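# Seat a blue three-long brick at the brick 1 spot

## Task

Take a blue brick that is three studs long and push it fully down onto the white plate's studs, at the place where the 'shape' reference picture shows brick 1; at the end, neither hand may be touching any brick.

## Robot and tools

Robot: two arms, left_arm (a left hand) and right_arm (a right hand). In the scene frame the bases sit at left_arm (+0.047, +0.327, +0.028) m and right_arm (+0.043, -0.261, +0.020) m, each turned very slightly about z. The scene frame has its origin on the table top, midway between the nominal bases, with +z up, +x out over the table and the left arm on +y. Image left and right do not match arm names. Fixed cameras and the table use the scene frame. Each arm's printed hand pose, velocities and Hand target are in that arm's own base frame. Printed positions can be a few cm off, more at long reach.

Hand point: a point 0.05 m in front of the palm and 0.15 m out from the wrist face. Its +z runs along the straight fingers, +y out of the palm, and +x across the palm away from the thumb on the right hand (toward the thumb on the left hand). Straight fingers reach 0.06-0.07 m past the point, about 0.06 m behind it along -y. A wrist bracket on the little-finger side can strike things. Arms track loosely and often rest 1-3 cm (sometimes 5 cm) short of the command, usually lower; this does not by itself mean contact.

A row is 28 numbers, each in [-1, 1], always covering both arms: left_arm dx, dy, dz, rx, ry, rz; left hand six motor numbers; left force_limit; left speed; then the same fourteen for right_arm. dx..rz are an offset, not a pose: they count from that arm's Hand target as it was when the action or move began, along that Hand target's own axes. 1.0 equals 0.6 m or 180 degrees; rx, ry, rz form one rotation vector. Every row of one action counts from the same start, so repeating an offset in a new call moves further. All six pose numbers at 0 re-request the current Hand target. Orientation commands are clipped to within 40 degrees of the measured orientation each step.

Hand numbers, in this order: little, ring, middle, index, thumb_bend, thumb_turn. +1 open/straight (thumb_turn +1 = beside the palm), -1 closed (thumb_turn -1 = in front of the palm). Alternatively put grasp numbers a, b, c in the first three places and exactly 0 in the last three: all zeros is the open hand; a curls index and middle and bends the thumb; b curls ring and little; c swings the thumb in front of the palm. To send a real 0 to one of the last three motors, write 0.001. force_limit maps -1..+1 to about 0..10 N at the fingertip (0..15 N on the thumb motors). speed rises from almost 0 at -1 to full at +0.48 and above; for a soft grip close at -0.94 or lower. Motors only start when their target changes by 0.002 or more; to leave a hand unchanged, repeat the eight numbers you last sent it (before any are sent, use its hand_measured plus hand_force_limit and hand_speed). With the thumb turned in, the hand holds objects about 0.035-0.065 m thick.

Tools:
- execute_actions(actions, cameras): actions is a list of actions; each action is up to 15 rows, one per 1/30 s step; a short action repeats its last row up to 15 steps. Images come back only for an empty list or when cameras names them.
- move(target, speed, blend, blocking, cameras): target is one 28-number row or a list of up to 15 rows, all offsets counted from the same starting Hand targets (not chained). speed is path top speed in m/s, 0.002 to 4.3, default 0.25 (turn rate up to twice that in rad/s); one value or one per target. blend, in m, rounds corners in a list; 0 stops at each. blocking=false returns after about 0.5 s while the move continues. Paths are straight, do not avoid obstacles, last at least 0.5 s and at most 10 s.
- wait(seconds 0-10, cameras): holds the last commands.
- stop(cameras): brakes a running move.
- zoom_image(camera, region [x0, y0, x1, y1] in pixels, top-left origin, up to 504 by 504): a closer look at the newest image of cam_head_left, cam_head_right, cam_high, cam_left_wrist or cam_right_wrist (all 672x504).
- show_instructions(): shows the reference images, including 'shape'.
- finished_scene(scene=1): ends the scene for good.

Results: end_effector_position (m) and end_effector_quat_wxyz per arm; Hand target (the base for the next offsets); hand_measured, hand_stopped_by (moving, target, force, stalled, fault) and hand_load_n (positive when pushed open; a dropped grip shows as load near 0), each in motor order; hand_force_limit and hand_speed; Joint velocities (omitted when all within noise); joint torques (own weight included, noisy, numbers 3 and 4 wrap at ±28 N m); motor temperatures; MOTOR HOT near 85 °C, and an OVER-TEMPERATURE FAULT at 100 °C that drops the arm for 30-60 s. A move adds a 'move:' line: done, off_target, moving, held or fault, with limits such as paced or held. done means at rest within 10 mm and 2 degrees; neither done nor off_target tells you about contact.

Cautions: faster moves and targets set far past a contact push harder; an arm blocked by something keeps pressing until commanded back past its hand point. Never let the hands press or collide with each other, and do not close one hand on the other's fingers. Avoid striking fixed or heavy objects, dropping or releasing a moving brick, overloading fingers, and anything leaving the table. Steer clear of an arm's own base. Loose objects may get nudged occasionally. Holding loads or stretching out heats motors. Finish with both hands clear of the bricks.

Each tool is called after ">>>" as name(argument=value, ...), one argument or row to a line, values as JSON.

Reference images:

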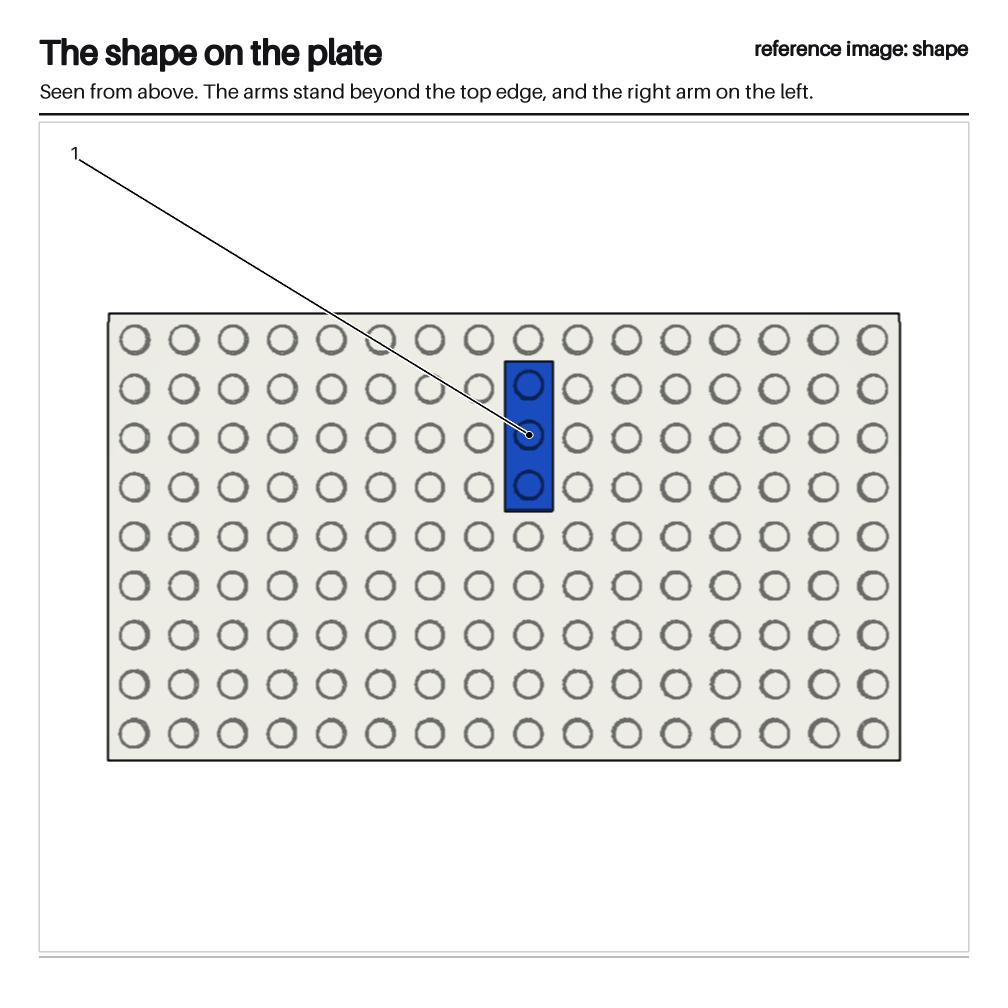

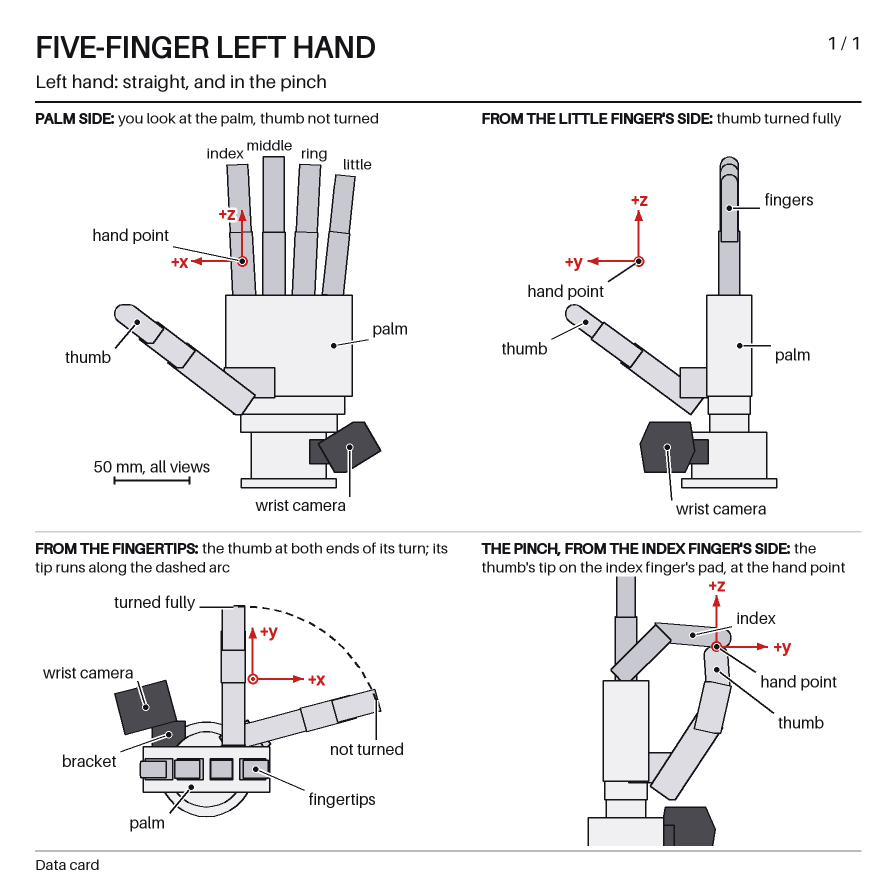

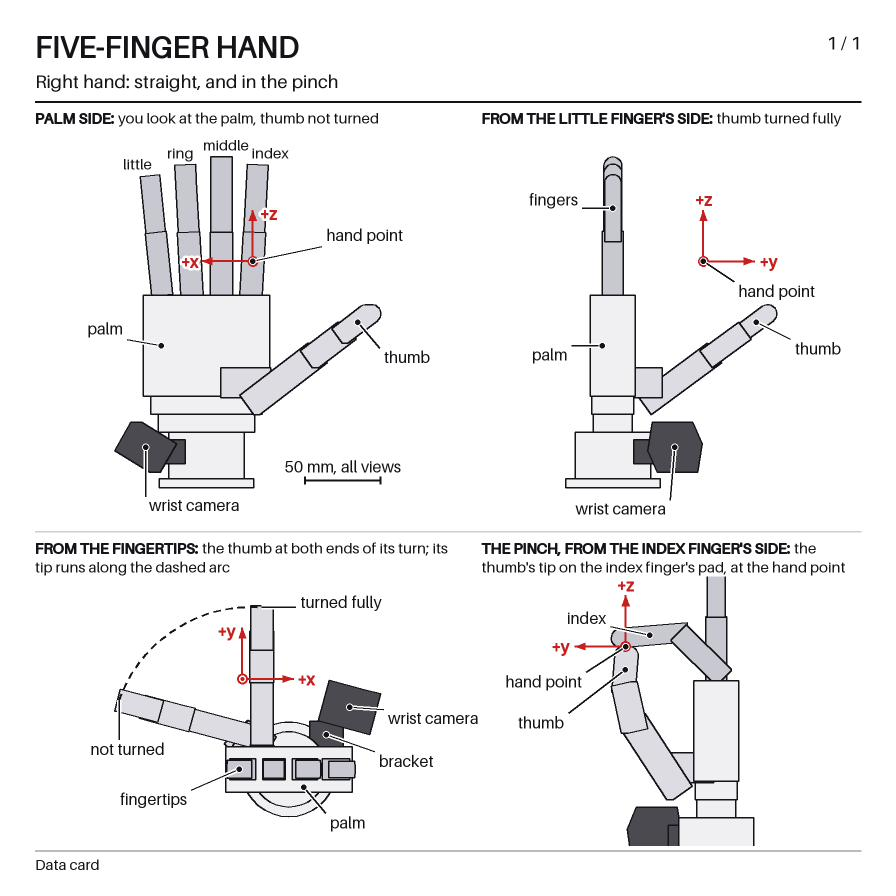

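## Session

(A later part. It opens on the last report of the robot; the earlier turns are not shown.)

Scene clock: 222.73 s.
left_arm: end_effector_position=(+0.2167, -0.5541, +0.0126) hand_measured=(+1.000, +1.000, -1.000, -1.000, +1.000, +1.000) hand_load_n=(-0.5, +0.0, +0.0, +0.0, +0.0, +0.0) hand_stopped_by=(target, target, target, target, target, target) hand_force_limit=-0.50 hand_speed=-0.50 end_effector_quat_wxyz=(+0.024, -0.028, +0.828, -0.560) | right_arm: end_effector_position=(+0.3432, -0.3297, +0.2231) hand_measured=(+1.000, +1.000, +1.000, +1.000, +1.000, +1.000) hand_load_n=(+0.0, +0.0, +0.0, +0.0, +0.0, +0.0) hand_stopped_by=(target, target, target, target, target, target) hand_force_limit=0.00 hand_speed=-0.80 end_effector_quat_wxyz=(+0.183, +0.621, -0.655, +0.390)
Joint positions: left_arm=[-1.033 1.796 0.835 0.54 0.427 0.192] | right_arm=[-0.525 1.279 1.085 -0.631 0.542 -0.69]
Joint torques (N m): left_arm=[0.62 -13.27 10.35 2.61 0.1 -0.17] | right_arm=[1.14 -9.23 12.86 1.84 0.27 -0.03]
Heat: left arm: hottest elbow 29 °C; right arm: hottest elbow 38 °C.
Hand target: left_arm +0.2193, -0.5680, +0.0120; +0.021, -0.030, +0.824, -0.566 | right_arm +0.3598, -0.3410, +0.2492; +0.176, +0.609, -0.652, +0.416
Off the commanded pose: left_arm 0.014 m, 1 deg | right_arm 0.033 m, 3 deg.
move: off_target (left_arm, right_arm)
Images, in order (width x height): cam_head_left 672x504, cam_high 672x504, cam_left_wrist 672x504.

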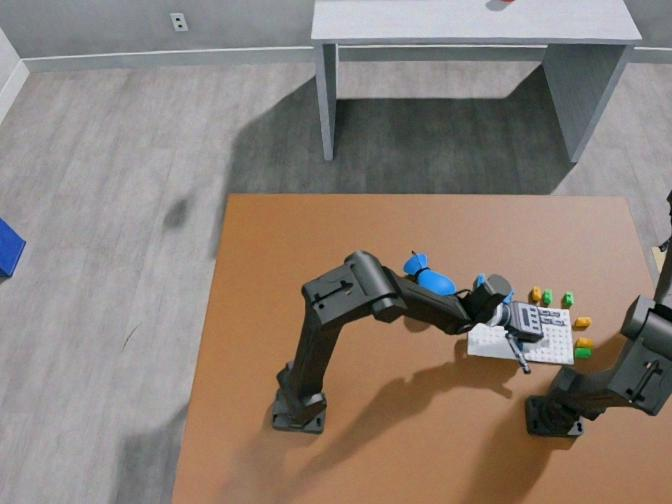

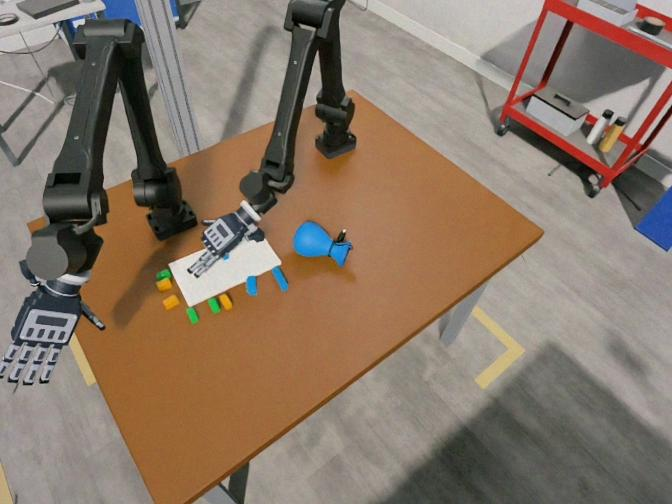

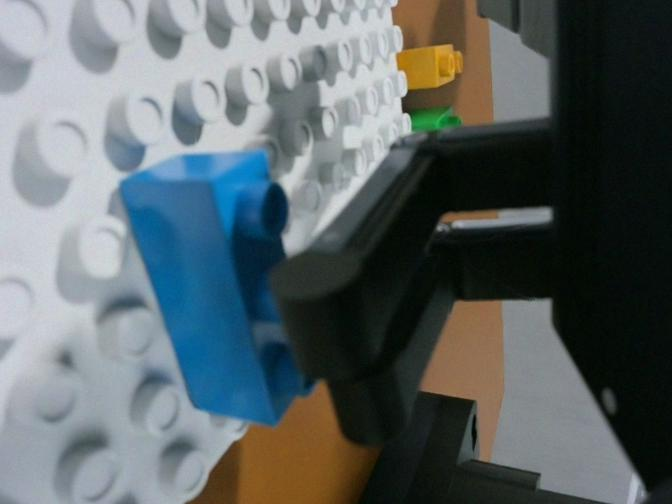

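>>> move(
  target=[0.0017, -0.0177, 0.0181, 0, 0, 0, 1, 1, -1, -1, 1, 1, -0.5, -0.5, 0, 0, 0, 0, 0, 0, 1, 1, 1, 1, 1, 1, 0, -0.8],
  speed=0.03,
  cameras=["cam_left_wrist"],
)

Scene clock: 225.87 s.
left_arm: end_effector_position=(+0.2179, -0.5696, +0.0230) hand_measured=(+1.000, +1.000, -1.000, -1.000, +1.000, +1.000) hand_load_n=(+0.0, +0.0, +0.0, +0.0, +0.0, +0.0) hand_stopped_by=(target, target, target, target, target, target) hand_force_limit=-0.50 hand_speed=-0.50 end_effector_quat_wxyz=(+0.028, -0.025, +0.823, -0.567) | right_arm: end_effector_position=(+0.3432, -0.3297, +0.2231) hand_measured=(+1.000, +1.000, +1.000, +1.000, +1.000, +1.000) hand_load_n=(+0.0, +0.0, +0.0, +0.0, +0.0, +0.0) hand_stopped_by=(target, target, target, target, target, target) hand_force_limit=0.00 hand_speed=-0.80 end_effector_quat_wxyz=(+0.183, +0.621, -0.655, +0.390)
Joint positions: left_arm=[-1.047 1.8 0.869 0.534 0.413 0.186] | right_arm=[-0.525 1.279 1.085 -0.631 0.542 -0.69]
Joint torques (N m): left_arm=[1.14 -13.74 10.77 1.65 0.05 -0.18] | right_arm=[1.38 -9.23 12.83 1.81 0.26 -0.04]
Heat: left arm: hottest elbow 29 °C; right arm: hottest elbow 38 °C.
Hand target: left_arm +0.2193, -0.5820, +0.0180; +0.021, -0.030, +0.824, -0.566 | right_arm +0.3598, -0.3410, +0.2492; +0.176, +0.609, -0.652, +0.416
Off the commanded pose: left_arm 0.013 m, 1 deg | right_arm 0.033 m, 3 deg.
move: off_target (left_arm, right_arm)
Images, in order (width x height): cam_left_wrist 672x504.

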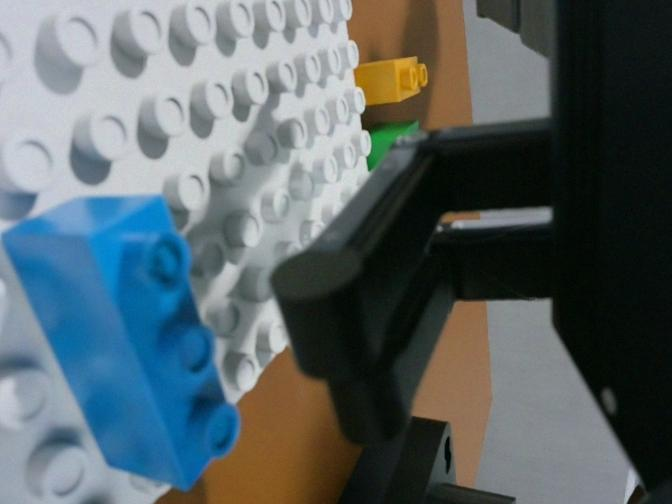

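>>> move(
  target=[-0.0051, 0.0188, -0.0676, -0.036, 0, 0, 1, 1, -1, -1, 1, 1, -0.5, -0.5, 0, 0, 0, 0, 0, 0, 1, 1, 1, 1, 1, 1, 0, -0.8],
  speed=0.04,
  cameras=["cam_left_wrist"],
)

Scene clock: 228.83 s.
left_arm: end_effector_position=(+0.2157, -0.5437, +0.0192) hand_measured=(+1.000, +1.000, -1.000, -1.000, +1.000, +1.000) hand_load_n=(+0.0, +0.0, +0.0, +0.0, +0.0, -0.5) hand_stopped_by=(target, target, target, target, target, target) hand_force_limit=-0.50 hand_speed=-0.50 end_effector_quat_wxyz=(+0.014, -0.036, +0.854, -0.519) | right_arm: end_effector_position=(+0.3432, -0.3297, +0.2231) hand_measured=(+1.000, +1.000, +1.000, +1.000, +1.000, +1.000) hand_load_n=(+0.0, +0.0, +0.0, +0.0, +0.0, +0.0) hand_stopped_by=(target, target, target, target, target, target) hand_force_limit=0.00 hand_speed=-0.80 end_effector_quat_wxyz=(+0.183, +0.621, -0.655, +0.390)
Joint positions: left_arm=[-1.031 1.742 0.869 0.345 0.414 0.215] | right_arm=[-0.525 1.279 1.085 -0.631 0.542 -0.69]
Joint torques (N m): left_arm=[2.32 -16.5 7.47 1.68 0.32 0.06] | right_arm=[1.26 -9.17 12.83 1.87 0.26 -0.04]
Heat: left arm: hottest elbow 29 °C; right arm: hottest elbow 38 °C.
Hand target: left_arm +0.2192, -0.5400, +0.0221; +0.019, -0.031, +0.854, -0.518 | right_arm +0.3598, -0.3410, +0.2492; +0.176, +0.609, -0.652, +0.416
Off the commanded pose: left_arm 0.006 m, 1 deg | right_arm 0.033 m, 3 deg.
move: off_target (right_arm)
Images, in order (width x height): cam_left_wrist 672x504.

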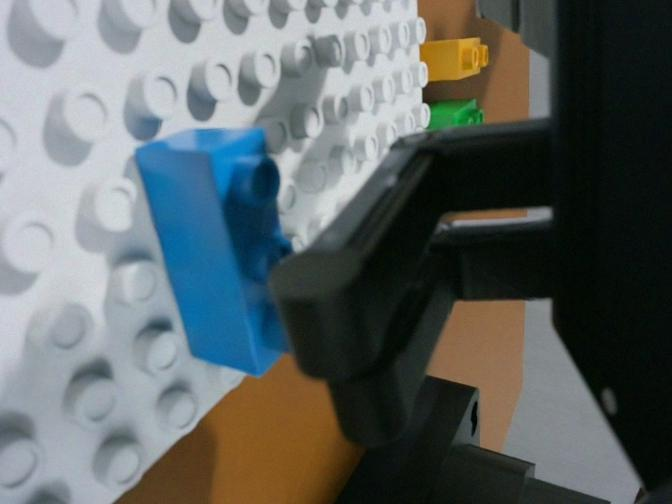

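>>> move(
  target=[0, 0.0369, 0.0192, 0, 0, 0, 1, 1, -1, -1, 1, 1, -0.5, -0.5, 0, 0, 0, 0, 0, 0, 1, 1, 1, 1, 1, 1, 0, -0.8],
  speed=0.025,
  cameras=["cam_left_wrist"],
)

Scene clock: 231.10 s.
left_arm: end_effector_position=(+0.2170, -0.5457, +0.0159) hand_measured=(+1.000, +1.000, -1.000, -1.000, +1.000, +1.000) hand_load_n=(+0.0, +0.0, +0.0, +0.0, +0.0, +0.0) hand_stopped_by=(target, target, target, target, target, target) hand_force_limit=-0.50 hand_speed=-0.50 end_effector_quat_wxyz=(+0.019, -0.033, +0.849, -0.528) | right_arm: end_effector_position=(+0.3432, -0.3297, +0.2231) hand_measured=(+1.000, +1.000, +1.000, +1.000, +1.000, +1.000) hand_load_n=(+0.5, +0.0, +0.0, +0.0, +0.0, +0.0) hand_stopped_by=(target, target, target, target, target, target) hand_force_limit=0.00 hand_speed=-0.80 end_effector_quat_wxyz=(+0.183, +0.621, -0.655, +0.390)
Joint positions: left_arm=[-1.031 1.756 0.859 0.393 0.414 0.216] | right_arm=[-0.525 1.279 1.085 -0.631 0.542 -0.69]
Joint torques (N m): left_arm=[3.84 -13.57 6.91 2.65 0.37 0.17] | right_arm=[1.14 -9.11 12.88 1.84 0.26 -0.03]
Heat: left arm: hottest elbow 29 °C; right arm: hottest elbow 38 °C.
Hand target: left_arm +0.2192, -0.5399, -0.0028; +0.020, -0.031, +0.854, -0.518 | right_arm +0.3598, -0.3410, +0.2492; +0.176, +0.609, -0.652, +0.416
Off the commanded pose: left_arm 0.020 m, 1 deg | right_arm 0.033 m, 3 deg.
move: off_target (left_arm, right_arm)
Images, in order (width x height): cam_left_wrist 672x504.

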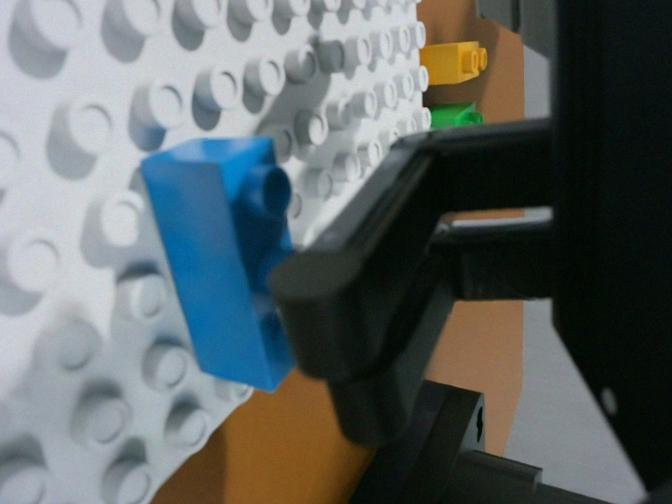

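>>> move(
  target=[0, 0.0177, 0.0092, 0, 0, 0, 1, 1, -1, -1, 1, 1, -0.5, -0.5, 0, 0, 0, 0, 0, 0, 1, 1, 1, 1, 1, 1, 0, -0.8],
  speed=0.02,
  cameras=["cam_left_wrist"],
)

Scene clock: 232.40 s.
left_arm: end_effector_position=(+0.2173, -0.5462, +0.0042) hand_measured=(+1.000, +1.000, -1.000, -1.000, +1.000, +1.000) hand_load_n=(-0.5, +0.0, +0.0, +0.0, +0.0, +0.0) hand_stopped_by=(target, target, target, target, target, target) hand_force_limit=-0.50 hand_speed=-0.50 end_effector_quat_wxyz=(+0.019, -0.033, +0.848, -0.528) | right_arm: end_effector_position=(+0.3432, -0.3297, +0.2231) hand_measured=(+1.000, +1.000, +1.000, +1.000, +1.000, +1.000) hand_load_n=(+0.0, +0.0, +0.0, +0.0, +0.0, +0.0) hand_stopped_by=(target, target, target, target, target, target) hand_force_limit=0.00 hand_speed=-0.80 end_effector_quat_wxyz=(+0.183, +0.621, -0.655, +0.390)
Joint positions: left_arm=[-1.031 1.785 0.855 0.426 0.414 0.216] | right_arm=[-0.525 1.279 1.085 -0.631 0.542 -0.69]
Joint torques (N m): left_arm=[2.49 -12.57 6.64 2.32 0.36 0.1] | right_arm=[1.2 -9.17 12.81 1.85 0.26 -0.03]
Heat: left arm: hottest elbow 29 °C; right arm: hottest elbow 38 °C.
Hand target: left_arm +0.2193, -0.5400, -0.0147; +0.020, -0.031, +0.854, -0.518 | right_arm +0.3598, -0.3410, +0.2492; +0.176, +0.609, -0.652, +0.416
Off the commanded pose: left_arm 0.020 m, 1 deg | right_arm 0.033 m, 3 deg.
move: off_target (left_arm, right_arm)
Images, in order (width x height): cam_left_wrist 672x504.

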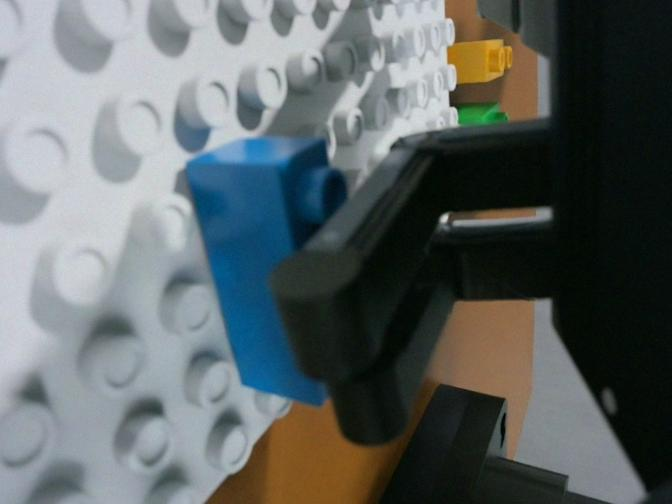

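>>> zoom_image(
  camera="cam_left_wrist",
  region=[160, 100, 480, 460],
)

Scaled by 1.400 from the camera's 672x504 image, which has a finer 960x720 frame.

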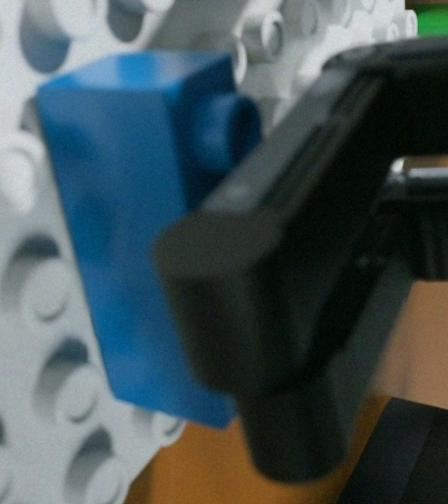

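>>> zoom_image(
  camera="cam_left_wrist",
  region=[200, 0, 480, 200],
)

>>> zoom_image(
  camera="cam_left_wrist",
  region=[0, 100, 300, 504],
)

Scaled by 1.800 from the camera's 672x504 image, which has a finer 960x720 frame.

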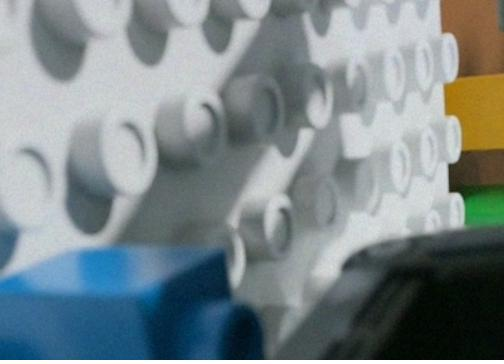

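Scaled by 1.248 from the camera's 672x504 image, which has a finer 960x720 frame.

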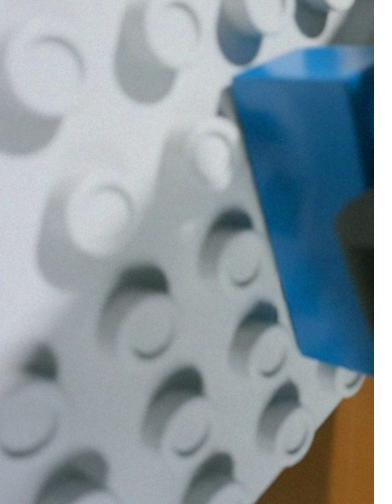

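>>> move(
  target=[0, 0.0118, 0.0061, 0, 0, 0, 1, 1, -1, -1, 1, 1, -0.5, -0.5, 0, 0, 0, 0, 0, 0, 1, 1, 1, 1, 1, 1, 0, -0.8],
  speed=0.02,
  cameras=["cam_left_wrist"],
)

Scene clock: 236.40 s.
left_arm: end_effector_position=(+0.2184, -0.5488, +0.0027) hand_measured=(+1.000, +1.000, -1.000, -1.000, +1.000, +1.000) hand_load_n=(+0.0, +0.0, -0.5, +0.0, +0.0, +0.0) hand_stopped_by=(target, target, target, target, target, target) hand_force_limit=-0.50 hand_speed=-0.50 end_effector_quat_wxyz=(+0.021, -0.030, +0.845, -0.533) | right_arm: end_effector_position=(+0.3432, -0.3297, +0.2231) hand_measured=(+1.000, +1.000, +1.000, +1.000, +1.000, +1.000) hand_load_n=(+0.0, +0.0, +0.0, +0.0, +0.0, +0.0) hand_stopped_by=(target, target, target, target, target, target) hand_force_limit=0.00 hand_speed=-0.80 end_effector_quat_wxyz=(+0.183, +0.621, -0.655, +0.390)
Joint positions: left_arm=[-1.031 1.796 0.855 0.451 0.416 0.216] | right_arm=[-0.525 1.279 1.085 -0.631 0.542 -0.69]
Joint torques (N m): left_arm=[1.61 -13.22 6.58 2.48 0.22 0.19] | right_arm=[1.32 -9.17 12.82 1.84 0.27 -0.04]
Heat: left arm: hottest elbow 29 °C; right arm: hottest elbow 38 °C.
Hand target: left_arm +0.2193, -0.5400, -0.0227; +0.020, -0.031, +0.854, -0.518 | right_arm +0.3598, -0.3410, +0.2492; +0.176, +0.609, -0.652, +0.416
Off the commanded pose: left_arm 0.027 m, 2 deg | right_arm 0.033 m, 3 deg.
move: off_target (left_arm, right_arm)
Images, in order (width x height): cam_left_wrist 672x504.

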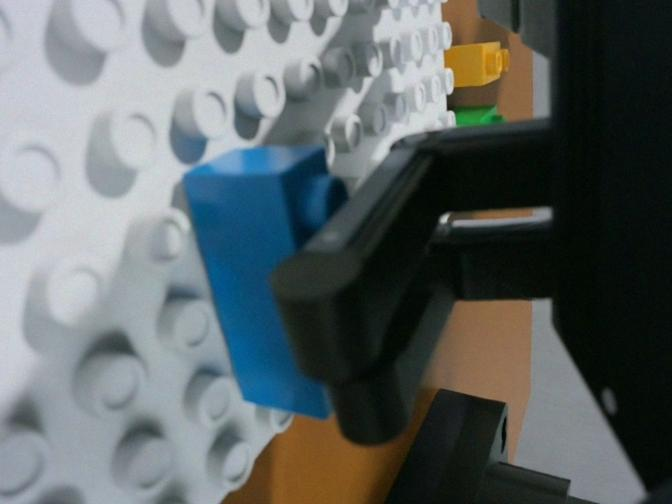

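>>> move(
  target=[0, 0.0148, 0.0077, 0, 0, 0, 1, 1, -1, -1, 1, 1, -0.5, -0.5, 0, 0, 0, 0, 0, 0, 1, 1, 1, 1, 1, 1, 0, -0.8],
  speed=0.02,
  cameras=["cam_left_wrist"],
)

Scene clock: 237.83 s.
left_arm: end_effector_position=(+0.2201, -0.5522, +0.0022) hand_measured=(+1.000, +1.000, -1.000, -1.000, +1.000, +1.000) hand_load_n=(+0.0, +0.0, -1.5, -0.5, +0.0, +0.0) hand_stopped_by=(target, target, target, target, target, target) hand_force_limit=-0.50 hand_speed=-0.50 end_effector_quat_wxyz=(+0.025, -0.027, +0.840, -0.541) | right_arm: end_effector_position=(+0.3432, -0.3297, +0.2231) hand_measured=(+1.000, +1.000, +1.000, +1.000, +1.000, +1.000) hand_load_n=(+0.0, +0.5, +0.0, +0.0, +0.0, +0.5) hand_stopped_by=(target, target, target, target, target, target) hand_force_limit=0.00 hand_speed=-0.80 end_effector_quat_wxyz=(+0.183, +0.621, -0.655, +0.390)
Joint positions: left_arm=[-1.031 1.808 0.855 0.484 0.418 0.216] | right_arm=[-0.525 1.279 1.085 -0.631 0.542 -0.69]
Joint torques (N m): left_arm=[2.49 -10.75 6.15 1.95 0.13 0.13] | right_arm=[1.03 -9.23 12.83 1.8 0.27 -0.04]
Heat: left arm: hottest elbow 29 °C; right arm: hottest elbow 38 °C.
Hand target: left_arm +0.2193, -0.5400, -0.0327; +0.019, -0.031, +0.854, -0.518 | right_arm +0.3598, -0.3410, +0.2492; +0.176, +0.609, -0.652, +0.416
Off the commanded pose: left_arm 0.037 m, 3 deg | right_arm 0.033 m, 3 deg.
move: off_target (left_arm, right_arm)
Images, in order (width x height): cam_left_wrist 672x504.

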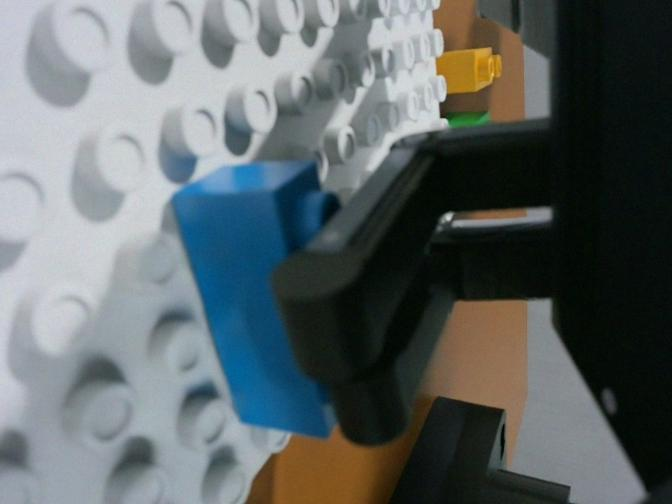

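>>> zoom_image(
  camera="cam_left_wrist",
  region=[100, 120, 440, 480],
)

Scaled by 1.400 from the camera's 672x504 image, which has a finer 960x720 frame.

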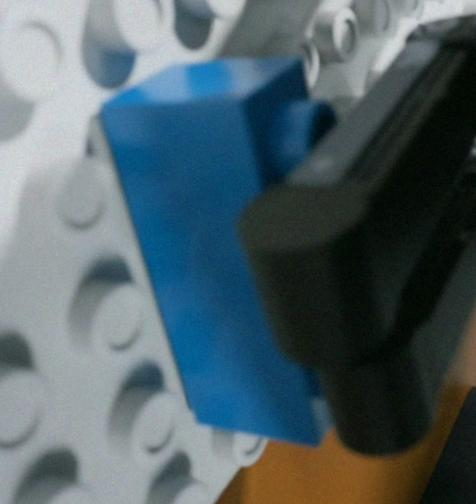

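>>> move(
  target=[-0.0005, 0.0178, 0.0018, -0.02, 0, 0, 1, 1, -1, -1, 1, 1, -0.5, -0.5, 0, 0, 0, 0, 0, 0, 1, 1, 1, 1, 1, 1, 0, -0.8],
  speed=0.02,
  cameras=["cam_left_wrist"],
)

Scene clock: 241.13 s.
left_arm: end_effector_position=(+0.2207, -0.5500, -0.0005) hand_measured=(+1.000, +1.000, -1.000, -1.000, +1.000, +1.000) hand_load_n=(+0.0, +0.0, -4.0, -2.0, +0.0, +0.0) hand_stopped_by=(target, target, target, target, target, target) hand_force_limit=-0.50 hand_speed=-0.50 end_effector_quat_wxyz=(+0.024, -0.029, +0.848, -0.529) | right_arm: end_effector_position=(+0.3432, -0.3297, +0.2231) hand_measured=(+1.000, +1.000, +1.000, +1.000, +1.000, +1.000) hand_load_n=(+0.0, +0.0, +0.0, +0.0, +0.0, +0.0) hand_stopped_by=(target, target, target, target, target, target) hand_force_limit=0.00 hand_speed=-0.80 end_effector_quat_wxyz=(+0.183, +0.621, -0.655, +0.390)
Joint positions: left_arm=[-1.031 1.805 0.865 0.441 0.411 0.225] | right_arm=[-0.525 1.279 1.085 -0.631 0.542 -0.69]
Joint torques (N m): left_arm=[1.85 -10.7 7.05 0.47 -0.35 0.31] | right_arm=[1.26 -9.23 12.85 1.87 0.27 -0.04]
Heat: left arm: hottest elbow 29 °C; right arm: hottest elbow 38 °C.
Hand target: left_arm +0.2193, -0.5360, -0.0427; +0.019, -0.032, +0.870, -0.491 | right_arm +0.3598, -0.3410, +0.2492; +0.176, +0.609, -0.652, +0.416
Off the commanded pose: left_arm 0.044 m, 5 deg | right_arm 0.033 m, 3 deg.
move: off_target (left_arm, right_arm)
Images, in order (width x height): cam_left_wrist 672x504.

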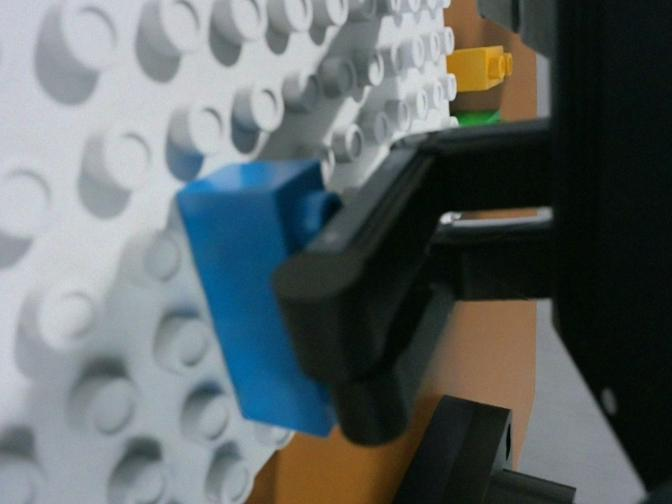

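>>> zoom_image(
  camera="cam_left_wrist",
  region=[100, 120, 440, 480],
)

Scaled by 1.400 from the camera's 672x504 image, which has a finer 960x720 frame.

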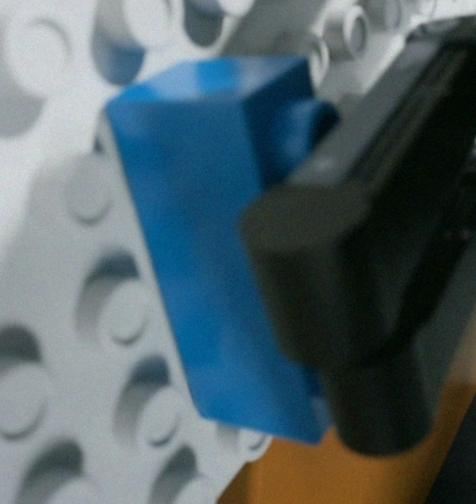

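>>> move(
  target=[-0.0005, 0.0248, 0.0072, -0.025, 0, 0, 1, 1, -1, -1, 1, 1, -0.5, -0.5, 0, 0, 0, 0, 0, 0, 1, 1, 1, 1, 1, 1, 0, -0.8],
  speed=0.02,
  cameras=["cam_left_wrist"],
)

>>> zoom_image(
  camera="cam_left_wrist",
  region=[100, 120, 440, 480],
)

Scene clock: 246.23 s.
left_arm: end_effector_position=(+0.2221, -0.5487, -0.0020) hand_measured=(+1.000, +1.000, -1.000, -1.000, +1.000, +1.000) hand_load_n=(+0.0, +0.0, -6.0, -1.5, +0.0, +0.0) hand_stopped_by=(target, target, target, target, target, target) hand_force_limit=-0.50 hand_speed=-0.50 end_effector_quat_wxyz=(+0.023, -0.031, +0.862, -0.505) | right_arm: end_effector_position=(+0.3432, -0.3297, +0.2231) hand_measured=(+1.000, +1.000, +1.000, +1.000, +1.000, +1.000) hand_load_n=(+0.0, +0.0, +0.0, +0.0, +0.0, +0.0) hand_stopped_by=(target, target, target, target, target, target) hand_force_limit=0.00 hand_speed=-0.80 end_effector_quat_wxyz=(+0.183, +0.621, -0.655, +0.390)
Joint positions: left_arm=[-1.035 1.796 0.895 0.345 0.393 0.244] | right_arm=[-0.525 1.279 1.085 -0.631 0.542 -0.69]
Joint torques (N m): left_arm=[2.61 -9.11 7.31 0.42 -0.7 0.37] | right_arm=[1.2 -9.11 12.79 1.85 0.26 -0.03]
Heat: left arm: hottest elbow 29 °C; right arm: hottest elbow 38 °C.
Hand target: left_arm +0.2193, -0.5319, -0.0577; +0.017, -0.033, +0.889, -0.457 | right_arm +0.3598, -0.3410, +0.2492; +0.176, +0.609, -0.652, +0.416
Off the commanded pose: left_arm 0.058 m, 6 deg | right_arm 0.033 m, 3 deg.
move: off_target (left_arm, right_arm)
Images, in order (width x height): cam_left_wrist 672x504.

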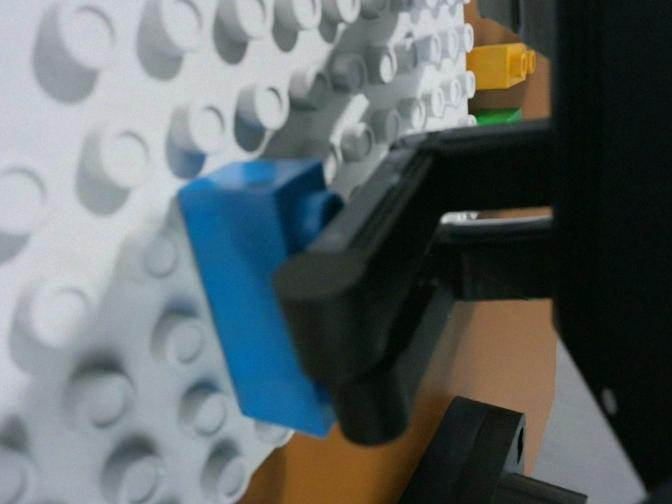

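Scaled by 1.400 from the camera's 672x504 image, which has a finer 960x720 frame.

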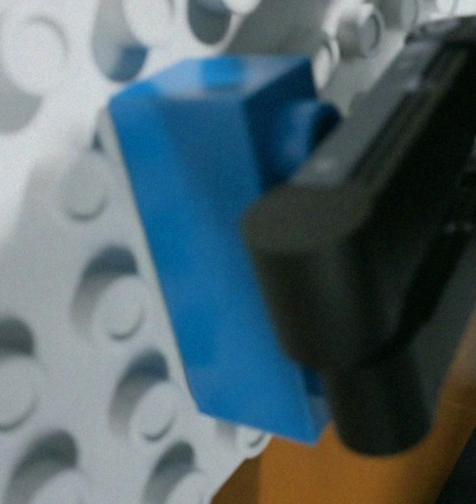

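>>> move(
  target=[0.0012, 0.0311, 0.0139, -0.02, 0, 0, 1, 1, -1, -1, 1, 1, -0.5, -0.5, 0, 0, 0, 0, 0, 0, 1, 1, 1, 1, 1, 1, 0, -0.8],
  speed=0.025,
  cameras=["cam_left_wrist"],
)

>>> zoom_image(
  camera="cam_left_wrist",
  region=[100, 120, 440, 480],
)

Scene clock: 248.53 s.
left_arm: end_effector_position=(+0.2228, -0.5495, -0.0031) hand_measured=(+1.000, +1.000, -1.000, -1.000, +1.000, +1.000) hand_load_n=(+0.0, +0.0, -6.5, -2.5, +0.0, +0.0) hand_stopped_by=(target, target, target, target, target, target) hand_force_limit=-0.50 hand_speed=-0.50 end_effector_quat_wxyz=(+0.028, -0.029, +0.870, -0.491) | right_arm: end_effector_position=(+0.3432, -0.3297, +0.2231) hand_measured=(+1.000, +1.000, +1.000, +1.000, +1.000, +1.000) hand_load_n=(+0.0, +0.0, +0.0, +0.0, +0.0, +0.0) hand_stopped_by=(target, target, target, target, target, target) hand_force_limit=0.00 hand_speed=-0.80 end_effector_quat_wxyz=(+0.183, +0.621, -0.655, +0.390)
Joint positions: left_arm=[-1.043 1.794 0.915 0.292 0.372 0.26] | right_arm=[-0.525 1.279 1.085 -0.631 0.542 -0.69]
Joint torques (N m): left_arm=[0.91 -7.36 6.89 0.4 -0.81 0.44] | right_arm=[1.2 -9.29 12.83 1.83 0.26 -0.03]
Heat: left arm: hottest elbow 29 °C; right arm: hottest elbow 38 °C.
Hand target: left_arm +0.2183, -0.5279, -0.0778; +0.016, -0.033, +0.903, -0.428 | right_arm +0.3598, -0.3410, +0.2492; +0.176, +0.609, -0.652, +0.416
Off the commanded pose: left_arm 0.078 m, 8 deg | right_arm 0.033 m, 3 deg.
move: off_target (left_arm, right_arm)
Images, in order (width x height): cam_left_wrist 672x504.

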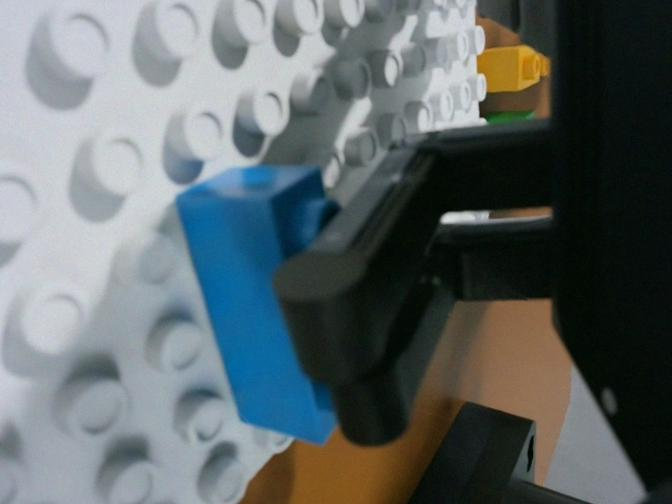

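Scaled by 1.400 from the camera's 672x504 image, which has a finer 960x720 frame.

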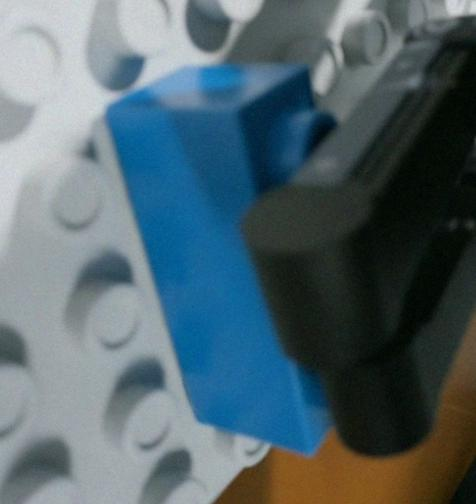

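>>> zoom_image(
  camera="cam_left_wrist",
  region=[110, 120, 260, 300],
)

>>> zoom_image(
  camera="cam_left_wrist",
  region=[170, 330, 350, 470],
)

>>> wait(
  seconds=0.1,
  cameras=["cam_head_left", "cam_head_right", "cam_high"],
)

Scaled by 2.800 from the camera's 672x504 image, which has a finer 960x720 frame.

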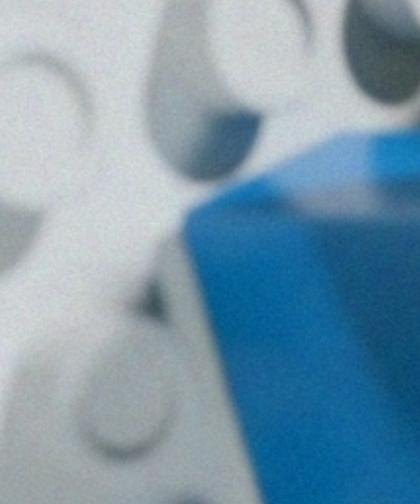

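Scaled by 2.800 from the camera's 672x504 image, which has a finer 960x720 frame.

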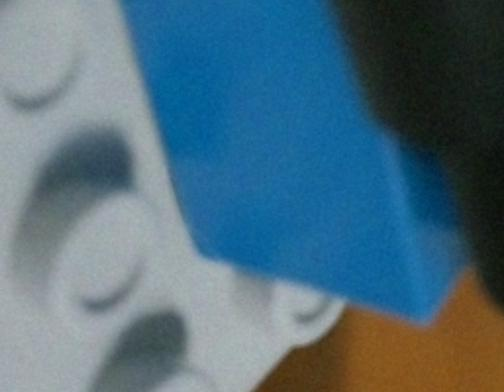

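Scene clock: 249.73 s.
left_arm: end_effector_position=(+0.2228, -0.5495, -0.0031) hand_measured=(+1.000, +1.000, -1.000, -1.000, +1.000, +1.000) hand_load_n=(+0.0, +0.0, -7.0, -2.0, +0.0, -0.5) hand_stopped_by=(target, target, target, target, target, target) hand_force_limit=-0.50 hand_speed=-0.50 end_effector_quat_wxyz=(+0.028, -0.029, +0.870, -0.491) | right_arm: end_effector_position=(+0.3432, -0.3297, +0.2231) hand_measured=(+1.000, +1.000, +1.000, +1.000, +1.000, +1.000) hand_load_n=(-0.5, +0.0, +0.0, +0.0, +0.0, +0.0) hand_stopped_by=(target, target, target, target, target, target) hand_force_limit=0.00 hand_speed=-0.80 end_effector_quat_wxyz=(+0.183, +0.621, -0.655, +0.390)
Joint positions: left_arm=[-1.043 1.794 0.915 0.292 0.372 0.26] | right_arm=[-0.525 1.279 1.085 -0.631 0.542 -0.69]
Joint torques (N m): left_arm=[1.67 -7.71 6.84 0.34 -0.73 0.42] | right_arm=[1.2 -9.29 12.86 1.84 0.27 -0.04]
Heat: left arm: hottest elbow 29 °C; right arm: hottest elbow 38 °C.
Hand target: left_arm +0.2183, -0.5279, -0.0778; +0.016, -0.033, +0.903, -0.429 | right_arm +0.3598, -0.3410, +0.2492; +0.176, +0.609, -0.652, +0.416
Off the commanded pose: left_arm 0.078 m, 8 deg | right_arm 0.033 m, 3 deg.
wait: 0.10 s; at rest from the start
Images, in order (width x height): cam_head_left 672x504, cam_head_right 672x504, cam_high 672x504.

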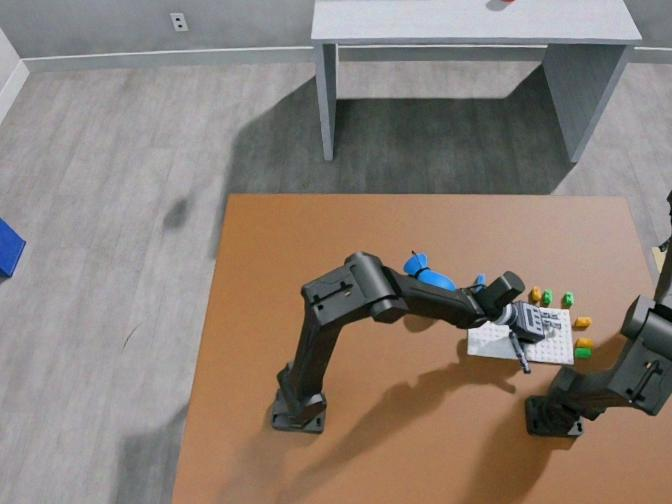

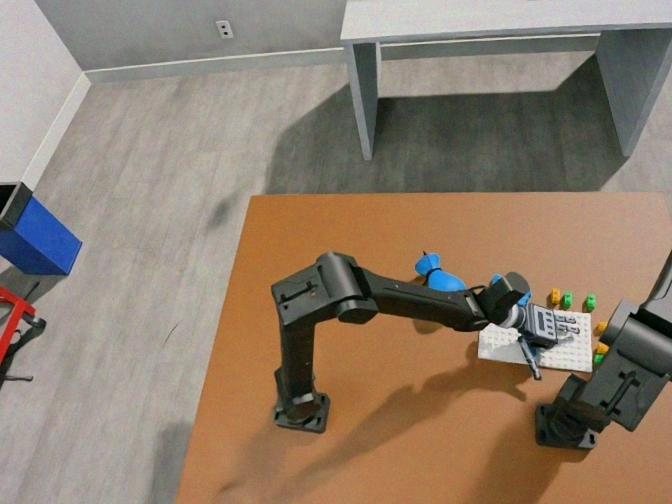

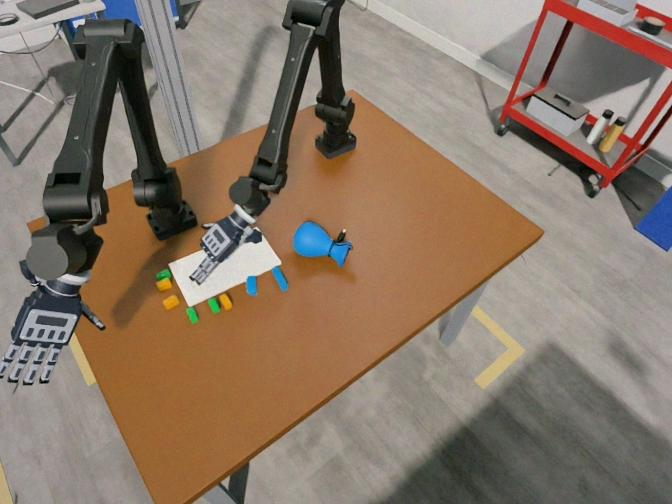

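>>> move(
  target=[0.01, 0.0392, 0.0311, 0, 0, 0, 1, 1, -1, -1, 1, 1, -0.5, -0.5, 0, 0, 0, 0, 0, 0, 1, 1, 1, 1, 1, 1, 0, -0.8],
  speed=0.03,
  cameras=["cam_left_wrist"],
)

>>> zoom_image(
  camera="cam_left_wrist",
  region=[100, 120, 440, 480],
)

Scene clock: 254.13 s.
left_arm: end_effector_position=(+0.2263, -0.5585, -0.0038) hand_measured=(+1.000, +1.000, -1.000, -1.000, +1.000, +1.000) hand_load_n=(+0.0, -0.5, -7.0, -7.5, +0.0, +0.0) hand_stopped_by=(target, target, target, target, target, target) hand_force_limit=-0.50 hand_speed=-0.50 end_effector_quat_wxyz=(+0.040, -0.023, +0.861, -0.506) | right_arm: end_effector_position=(+0.3432, -0.3297, +0.2231) hand_measured=(+1.000, +1.000, +1.000, +1.000, +1.000, +1.000) hand_load_n=(+0.0, +0.0, +0.0, +0.0, +0.0, +0.0) hand_stopped_by=(target, target, target, target, target, target) hand_force_limit=0.00 hand_speed=-0.80 end_effector_quat_wxyz=(+0.183, +0.621, -0.655, +0.390)
Joint positions: left_arm=[-1.048 1.814 0.915 0.355 0.363 0.262] | right_arm=[-0.525 1.279 1.085 -0.631 0.542 -0.69]
Joint torques (N m): left_arm=[1.32 -4.89 4.62 1.06 -0.69 0.29] | right_arm=[1.26 -9.23 12.83 1.83 0.25 -0.04]
Heat: left arm: hottest elbow 29 °C; right arm: hottest elbow 38 °C.
Hand target: left_arm +0.2122, -0.5280, -0.1077; +0.016, -0.033, +0.903, -0.429 | right_arm +0.3598, -0.3410, +0.2492; +0.176, +0.609, -0.652, +0.416
Off the commanded pose: left_arm 0.109 m, 11 deg | right_arm 0.033 m, 3 deg.
move: off_target (left_arm, right_arm)
Images, in order (width x height): cam_left_wrist 672x504.

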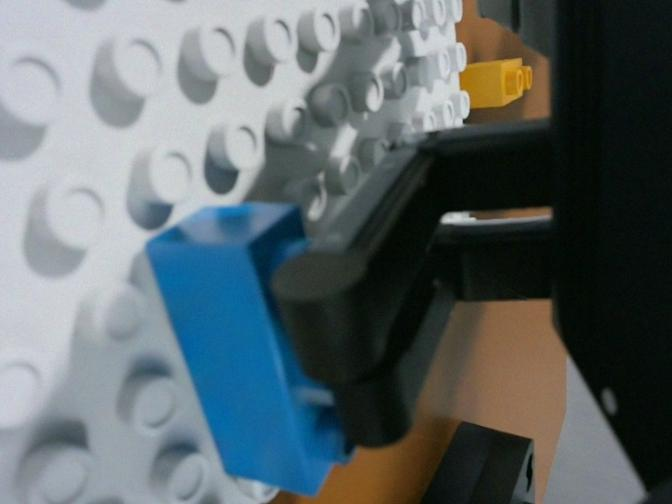

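Scaled by 1.400 from the camera's 672x504 image, which has a finer 960x720 frame.

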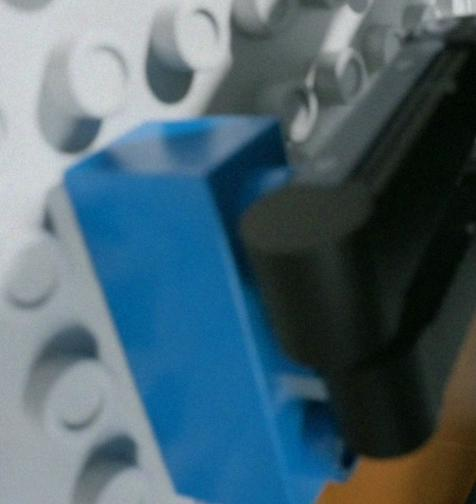

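>>> zoom_image(
  camera="cam_left_wrist",
  region=[80, 140, 260, 360],
)

>>> zoom_image(
  camera="cam_left_wrist",
  region=[120, 360, 360, 504],
)

Scaled by 2.291 from the camera's 672x504 image, which has a finer 960x720 frame.

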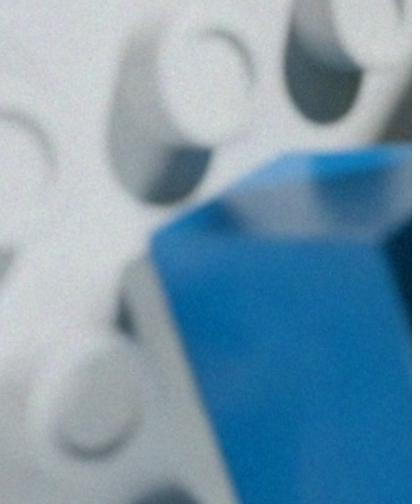

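Scaled by 2.100 from the camera's 672x504 image, which has a finer 960x720 frame.

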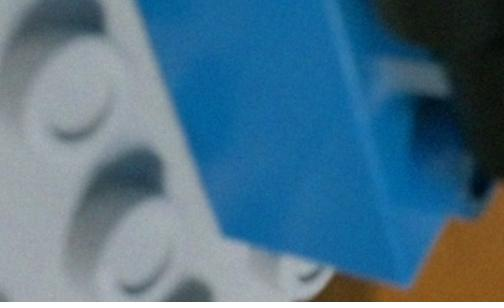

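>>> move(
  target=[-0.0052, -0.1862, -0.1151, 0.063, 0, 0, 1, 1, -1, -1, 1, 1, -0.5, -0.5, 0, 0, 0, 0, 0, 0, 1, 1, 1, 1, 1, 1, 0, -0.8],
  speed=0.06,
  cameras=["cam_left_wrist"],
)

Scene clock: 259.53 s.
left_arm: end_effector_position=(+0.2152, -0.5485, +0.0204) hand_measured=(+1.000, +1.000, -1.000, -1.000, +1.000, +1.000) hand_load_n=(+0.0, +0.0, +0.0, +0.0, +0.0, +0.0) hand_stopped_by=(target, target, target, target, target, target) hand_force_limit=-0.50 hand_speed=-0.50 end_effector_quat_wxyz=(+0.023, -0.021, +0.855, -0.517) | right_arm: end_effector_position=(+0.3432, -0.3297, +0.2231) hand_measured=(+1.000, +1.000, +1.000, +1.000, +1.000, +1.000) hand_load_n=(+0.0, +0.0, +0.0, +0.0, +0.0, +0.0) hand_stopped_by=(target, target, target, target, target, target) hand_force_limit=0.00 hand_speed=-0.80 end_effector_quat_wxyz=(+0.183, +0.621, -0.655, +0.390)
Joint positions: left_arm=[-1.043 1.743 0.881 0.333 0.403 0.246] | right_arm=[-0.525 1.279 1.085 -0.631 0.542 -0.69]
Joint torques (N m): left_arm=[2.9 -15.91 7.62 1.65 0.28 -0.18] | right_arm=[1.14 -9.23 12.86 1.83 0.27 -0.03]
Heat: left arm: hottest elbow 29 °C; right arm: hottest elbow 39 °C.
Hand target: left_arm +0.2166, -0.5449, +0.0224; +0.019, -0.031, +0.856, -0.516 | right_arm +0.3598, -0.3410, +0.2492; +0.176, +0.609, -0.652, +0.416
Off the commanded pose: left_arm 0.004 m, 1 deg | right_arm 0.033 m, 3 deg.
move: off_target (right_arm)
Images, in order (width x height): cam_left_wrist 672x504.

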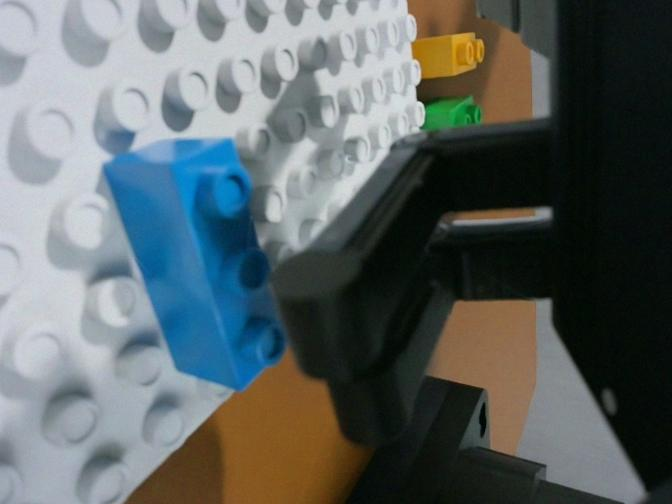

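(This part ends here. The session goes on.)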